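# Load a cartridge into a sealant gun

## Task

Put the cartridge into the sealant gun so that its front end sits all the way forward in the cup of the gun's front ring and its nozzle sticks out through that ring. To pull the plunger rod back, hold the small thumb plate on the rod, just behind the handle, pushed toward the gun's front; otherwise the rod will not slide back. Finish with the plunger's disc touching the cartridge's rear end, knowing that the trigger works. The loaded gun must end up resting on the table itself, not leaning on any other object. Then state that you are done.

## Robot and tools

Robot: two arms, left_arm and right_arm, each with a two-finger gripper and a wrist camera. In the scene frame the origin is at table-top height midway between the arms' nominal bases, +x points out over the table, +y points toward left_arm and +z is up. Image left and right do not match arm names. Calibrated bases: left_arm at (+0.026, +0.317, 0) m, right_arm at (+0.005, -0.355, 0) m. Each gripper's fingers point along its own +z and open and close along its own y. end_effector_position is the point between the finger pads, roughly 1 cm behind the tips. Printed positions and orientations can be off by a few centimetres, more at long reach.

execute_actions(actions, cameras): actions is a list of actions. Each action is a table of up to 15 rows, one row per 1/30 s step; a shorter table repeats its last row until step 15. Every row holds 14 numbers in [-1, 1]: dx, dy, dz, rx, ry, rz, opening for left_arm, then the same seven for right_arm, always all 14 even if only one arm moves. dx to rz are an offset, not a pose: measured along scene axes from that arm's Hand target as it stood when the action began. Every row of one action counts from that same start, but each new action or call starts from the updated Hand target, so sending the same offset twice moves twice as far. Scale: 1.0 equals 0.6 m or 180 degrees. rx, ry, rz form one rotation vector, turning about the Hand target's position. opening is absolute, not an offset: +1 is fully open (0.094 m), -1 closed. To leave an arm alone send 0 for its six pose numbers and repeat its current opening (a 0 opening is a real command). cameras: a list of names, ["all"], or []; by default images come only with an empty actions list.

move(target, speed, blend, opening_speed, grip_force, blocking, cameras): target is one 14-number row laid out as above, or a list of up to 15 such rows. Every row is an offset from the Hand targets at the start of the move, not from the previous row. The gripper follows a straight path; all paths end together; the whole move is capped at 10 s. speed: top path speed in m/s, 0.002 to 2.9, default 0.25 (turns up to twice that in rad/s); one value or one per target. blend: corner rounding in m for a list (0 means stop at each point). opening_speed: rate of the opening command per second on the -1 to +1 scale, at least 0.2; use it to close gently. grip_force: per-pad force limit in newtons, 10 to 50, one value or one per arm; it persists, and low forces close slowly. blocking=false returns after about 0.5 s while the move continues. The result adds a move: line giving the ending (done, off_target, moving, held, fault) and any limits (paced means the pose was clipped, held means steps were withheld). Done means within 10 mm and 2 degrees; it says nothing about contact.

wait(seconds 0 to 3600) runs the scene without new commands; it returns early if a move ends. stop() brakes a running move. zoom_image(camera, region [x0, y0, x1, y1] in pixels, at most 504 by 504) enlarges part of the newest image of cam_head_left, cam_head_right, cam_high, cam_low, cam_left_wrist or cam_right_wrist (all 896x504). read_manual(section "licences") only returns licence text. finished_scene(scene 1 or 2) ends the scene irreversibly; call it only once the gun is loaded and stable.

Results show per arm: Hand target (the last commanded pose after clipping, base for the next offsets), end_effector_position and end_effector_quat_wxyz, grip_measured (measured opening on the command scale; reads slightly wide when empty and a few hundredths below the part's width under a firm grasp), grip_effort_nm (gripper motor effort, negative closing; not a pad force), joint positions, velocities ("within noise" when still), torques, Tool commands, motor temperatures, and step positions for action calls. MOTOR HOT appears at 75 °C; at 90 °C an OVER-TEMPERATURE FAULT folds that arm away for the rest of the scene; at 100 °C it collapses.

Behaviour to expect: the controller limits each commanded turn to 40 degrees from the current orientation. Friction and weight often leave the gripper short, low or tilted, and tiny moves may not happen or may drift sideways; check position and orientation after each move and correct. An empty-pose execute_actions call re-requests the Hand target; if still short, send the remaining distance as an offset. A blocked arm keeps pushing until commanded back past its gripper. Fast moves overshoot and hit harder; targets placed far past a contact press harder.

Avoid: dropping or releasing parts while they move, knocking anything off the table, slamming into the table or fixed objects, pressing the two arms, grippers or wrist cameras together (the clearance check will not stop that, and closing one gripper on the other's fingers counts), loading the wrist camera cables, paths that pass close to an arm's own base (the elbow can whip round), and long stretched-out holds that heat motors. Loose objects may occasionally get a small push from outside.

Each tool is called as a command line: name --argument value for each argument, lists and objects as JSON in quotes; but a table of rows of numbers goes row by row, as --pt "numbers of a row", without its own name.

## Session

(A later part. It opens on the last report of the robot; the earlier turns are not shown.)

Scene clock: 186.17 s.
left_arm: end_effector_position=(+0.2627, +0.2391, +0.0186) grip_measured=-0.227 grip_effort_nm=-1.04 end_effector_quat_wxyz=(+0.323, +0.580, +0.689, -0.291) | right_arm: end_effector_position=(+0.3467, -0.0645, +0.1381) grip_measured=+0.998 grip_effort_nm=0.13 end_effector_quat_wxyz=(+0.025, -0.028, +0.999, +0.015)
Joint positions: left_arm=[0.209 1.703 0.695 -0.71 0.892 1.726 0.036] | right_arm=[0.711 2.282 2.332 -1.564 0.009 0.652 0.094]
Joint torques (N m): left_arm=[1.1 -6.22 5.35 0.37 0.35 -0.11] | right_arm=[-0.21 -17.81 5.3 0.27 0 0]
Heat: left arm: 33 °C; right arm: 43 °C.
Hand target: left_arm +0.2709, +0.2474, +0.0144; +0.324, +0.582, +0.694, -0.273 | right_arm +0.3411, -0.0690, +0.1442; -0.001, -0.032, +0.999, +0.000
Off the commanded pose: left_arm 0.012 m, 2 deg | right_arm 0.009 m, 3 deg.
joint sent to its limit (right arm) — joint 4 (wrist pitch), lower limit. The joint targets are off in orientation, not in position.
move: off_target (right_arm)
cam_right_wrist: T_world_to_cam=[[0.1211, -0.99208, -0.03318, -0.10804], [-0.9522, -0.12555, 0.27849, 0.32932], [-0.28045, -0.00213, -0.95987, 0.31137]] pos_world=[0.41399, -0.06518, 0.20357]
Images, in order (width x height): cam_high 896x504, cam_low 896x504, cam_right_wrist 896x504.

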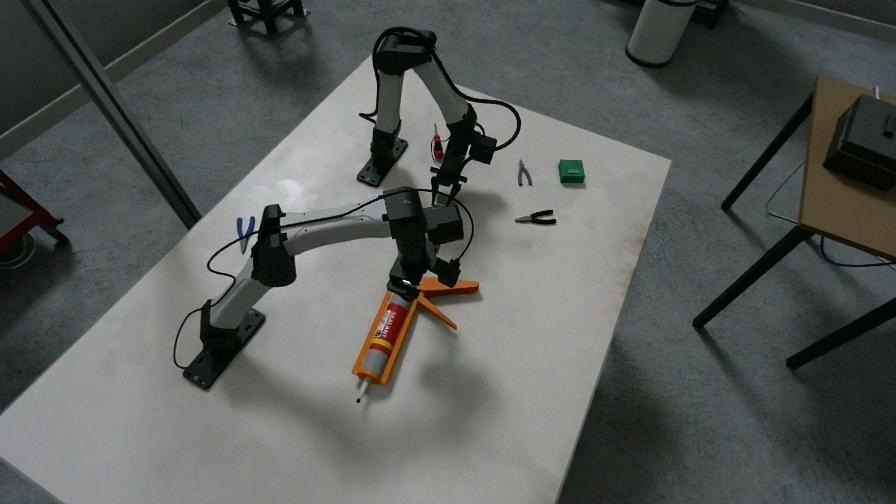

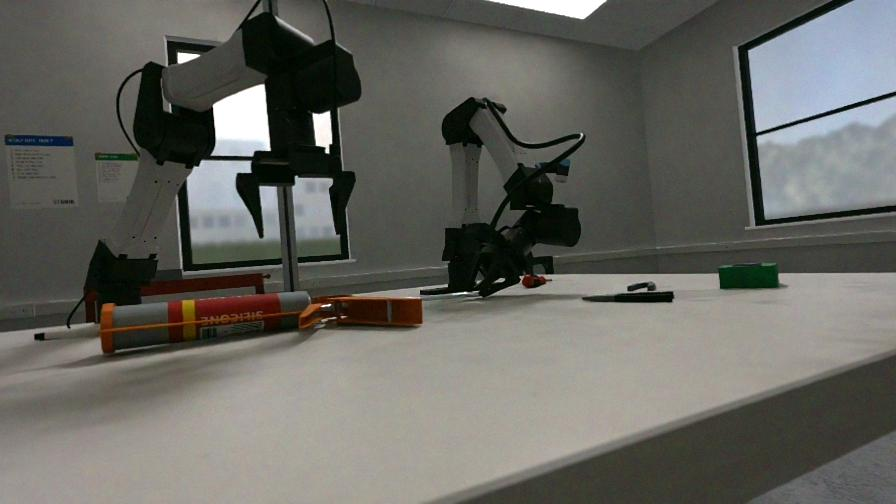

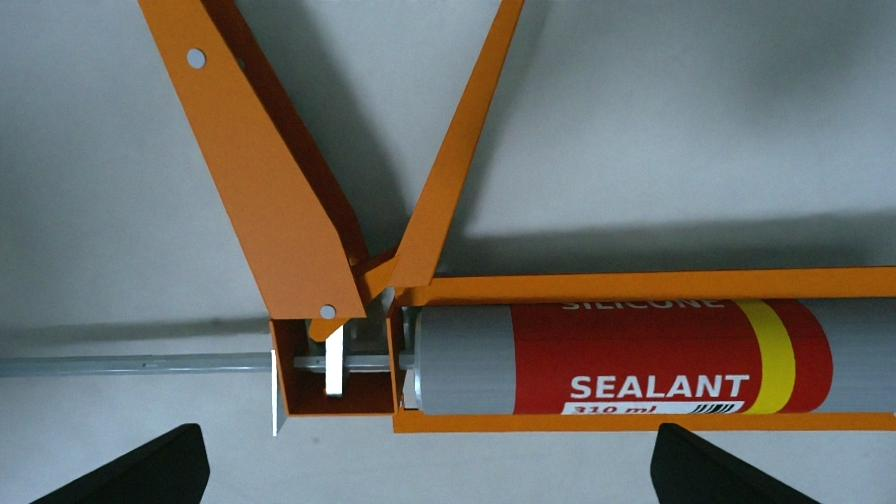

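move --pt "-0.0058 -0.0112 0 0 0 0 -0.45 0 0 0 0 0 0 1.0" --pt "-0.0058 -0.0112 0 0 0 0 0.3 0 0 0 0 0 0 1.0" --pt "-0.0275 0.1138 0.108 0 0 0 0.3 0 0 0 0 0 0 1.0" --speed '[0.05, 0.05, 0.15]' --opening_speed 1.0 --cameras '["cam_low", "cam_left_wrist", "cam_high", "cam_right_wrist"]'

Scene clock: 190.93 s.
left_arm: end_effector_position=(+0.2503, +0.3112, +0.0782) grip_measured=+0.297 grip_effort_nm=0.14 end_effector_quat_wxyz=(+0.321, +0.577, +0.698, -0.278) | right_arm: end_effector_position=(+0.3467, -0.0645, +0.1381) grip_measured=+0.998 grip_effort_nm=0.13 end_effector_quat_wxyz=(+0.025, -0.029, +0.999, +0.015)
Joint positions: left_arm=[0.511 1.673 0.939 -1.267 0.791 2.12 0.061] | right_arm=[0.711 2.282 2.332 -1.564 0.009 0.651 0.094]
Joint torques (N m): left_arm=[0.32 -5.82 6.91 -0.61 0.48 0.12] | right_arm=[-0.25 -17.8 5.27 0.27 0 -0.01]
Heat: left arm: 33 °C; right arm: 45 °C.
Hand target: left_arm +0.2544, +0.3158, +0.0792; +0.324, +0.582, +0.694, -0.273 | right_arm +0.3411, -0.0690, +0.1442; -0.001, -0.032, +0.999, +0.000
Off the commanded pose: left_arm 0.006 m, 1 deg | right_arm 0.009 m, 3 deg.
joint sent to its limit (right arm) — joint 4 (wrist pitch), lower limit. The joint targets are off in orientation, not in position.
move: done
cam_left_wrist: T_world_to_cam=[[-0.97883, -0.20056, 0.04076, 0.30225], [-0.19477, 0.85166, -0.48656, -0.13582], [0.06287, -0.4842, -0.87269, 0.29063]] pos_world=[0.25113, 0.31702, 0.17523]
cam_right_wrist: T_world_to_cam=[[0.12151, -0.99204, -0.03321, -0.1082], [-0.95215, -0.12595, 0.27849, 0.32928], [-0.28045, -0.00221, -0.95987, 0.31136]] pos_world=[0.41399, -0.06518, 0.20357]
Images, in order (width x height): cam_high 896x504, cam_low 896x504, cam_left_wrist 896x504, cam_right_wrist 896x504.

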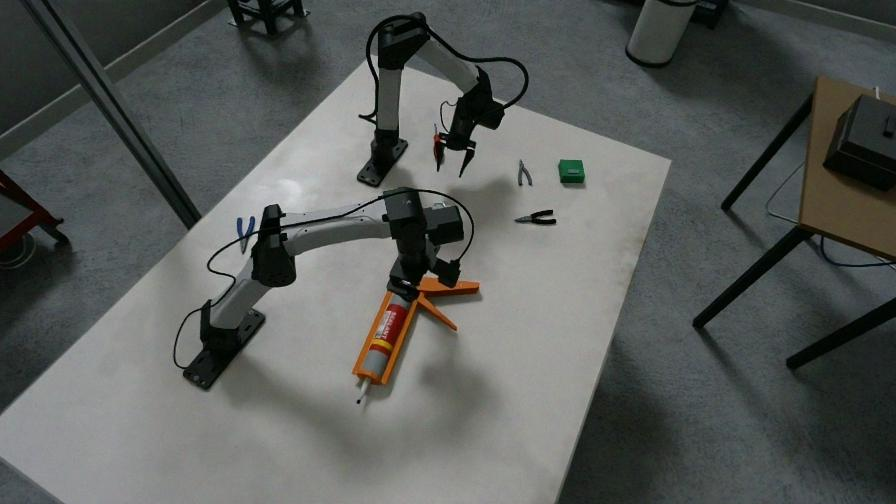

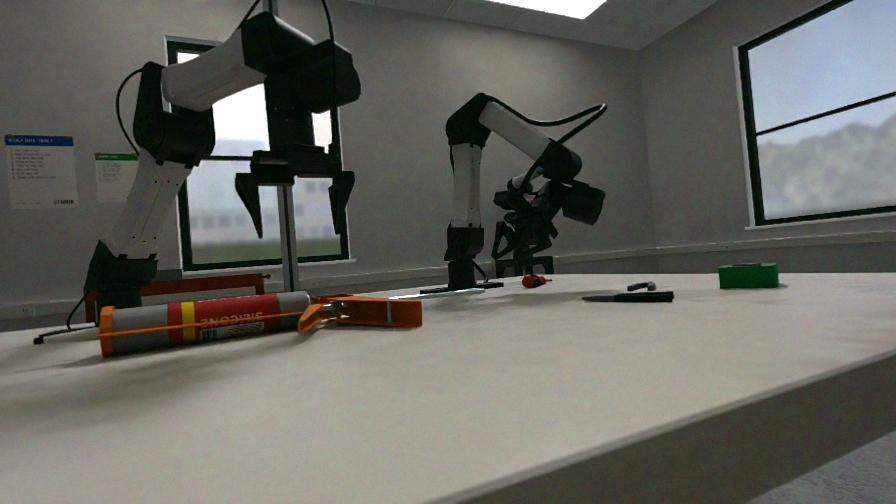

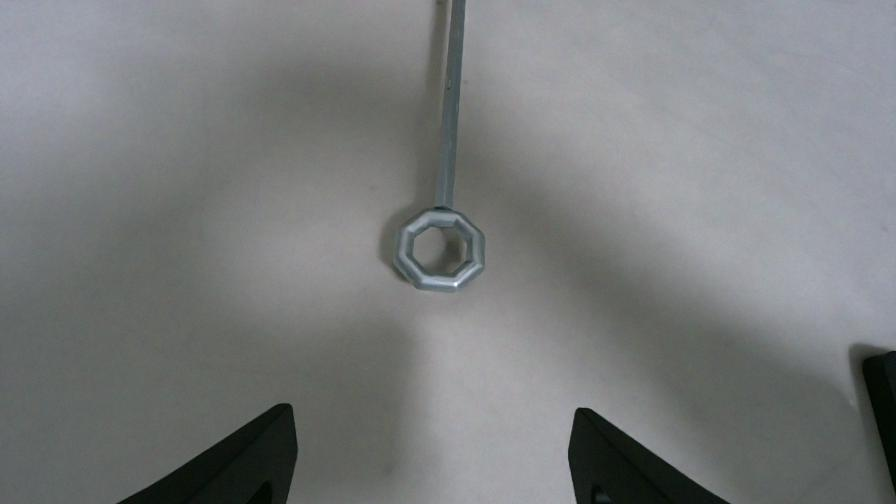

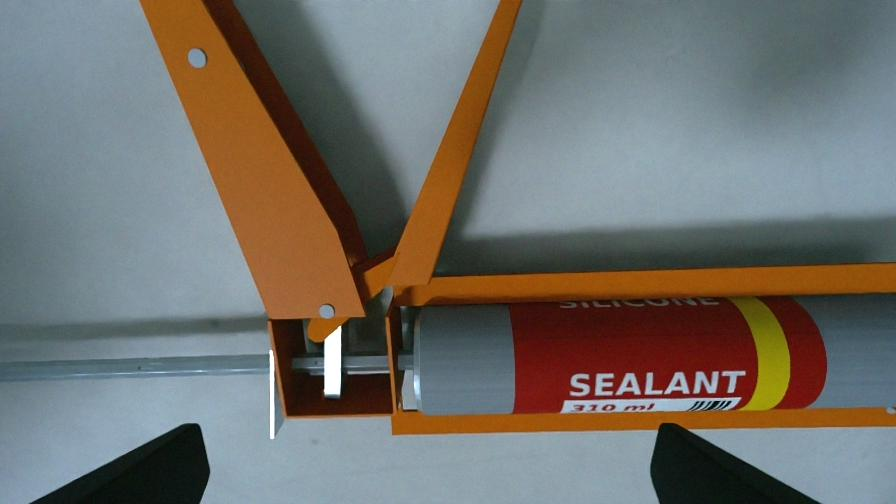

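move --pt "0 0 0 0 0 0 0.3 -0.02 -0.25 0.0 0 0 0 1.0" --speed 0.4 --cameras '["cam_right_wrist"]'

zoom_image --camera "cam_right_wrist" --region '[480, 150, 800, 400]'

Scene clock: 192.70 s.
left_arm: end_effector_position=(+0.2501, +0.3112, +0.0782) grip_measured=+0.297 grip_effort_nm=0.14 end_effector_quat_wxyz=(+0.321, +0.577, +0.698, -0.278) | right_arm: end_effector_position=(+0.3305, -0.2190, +0.1407) grip_measured=+0.998 grip_effort_nm=0.13 end_effector_quat_wxyz=(-0.009, -0.028, +1.000, -0.008)
Joint positions: left_arm=[0.511 1.673 0.939 -1.268 0.791 2.12 0.061] | right_arm=[0.403 1.908 1.77 -1.457 0.008 0.345 0.094]
Joint torques (N m): left_arm=[0.29 -5.81 6.94 -0.65 0.49 0.11] | right_arm=[-0.18 -14.12 5.33 0.4 0 -0.02]
Heat: left arm: 33 °C; right arm: 45 °C.
Hand target: left_arm +0.2544, +0.3158, +0.0791; +0.324, +0.582, +0.694, -0.273 | right_arm +0.3291, -0.2190, +0.1442; -0.001, -0.032, +0.999, +0.000
Off the commanded pose: left_arm 0.006 m, 1 deg | right_arm 0.004 m, 1 deg.
move: done
cam_right_wrist: T_world_to_cam=[[0.11929, -0.99284, 0.00545, -0.26424], [-0.93116, -0.10997, 0.34762, 0.28046], [-0.34453, -0.04655, -0.93762, 0.31727]] pos_world=[0.40199, -0.21674, 0.20142]

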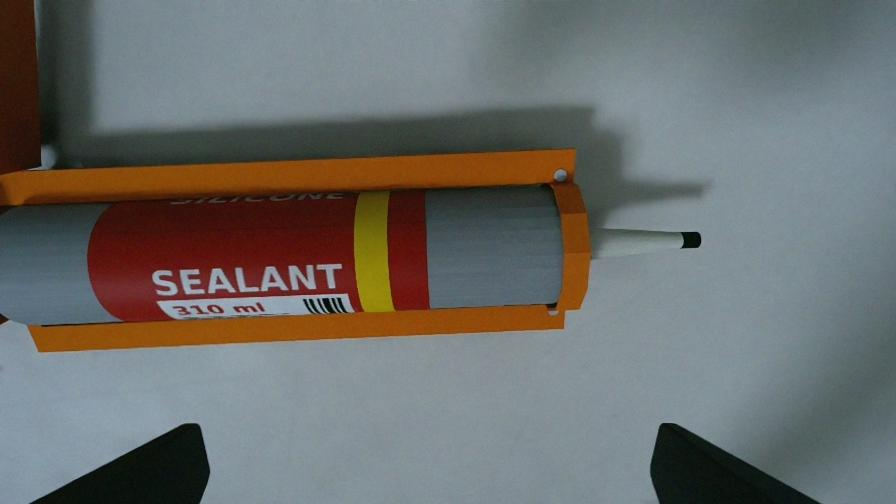

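Scaled by 1.575 from the camera's image (finer frame: 1280x720).

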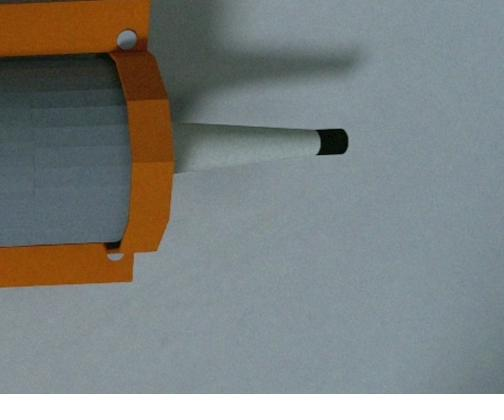

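finished_scene --scene 2

The scene is finished: the task was done.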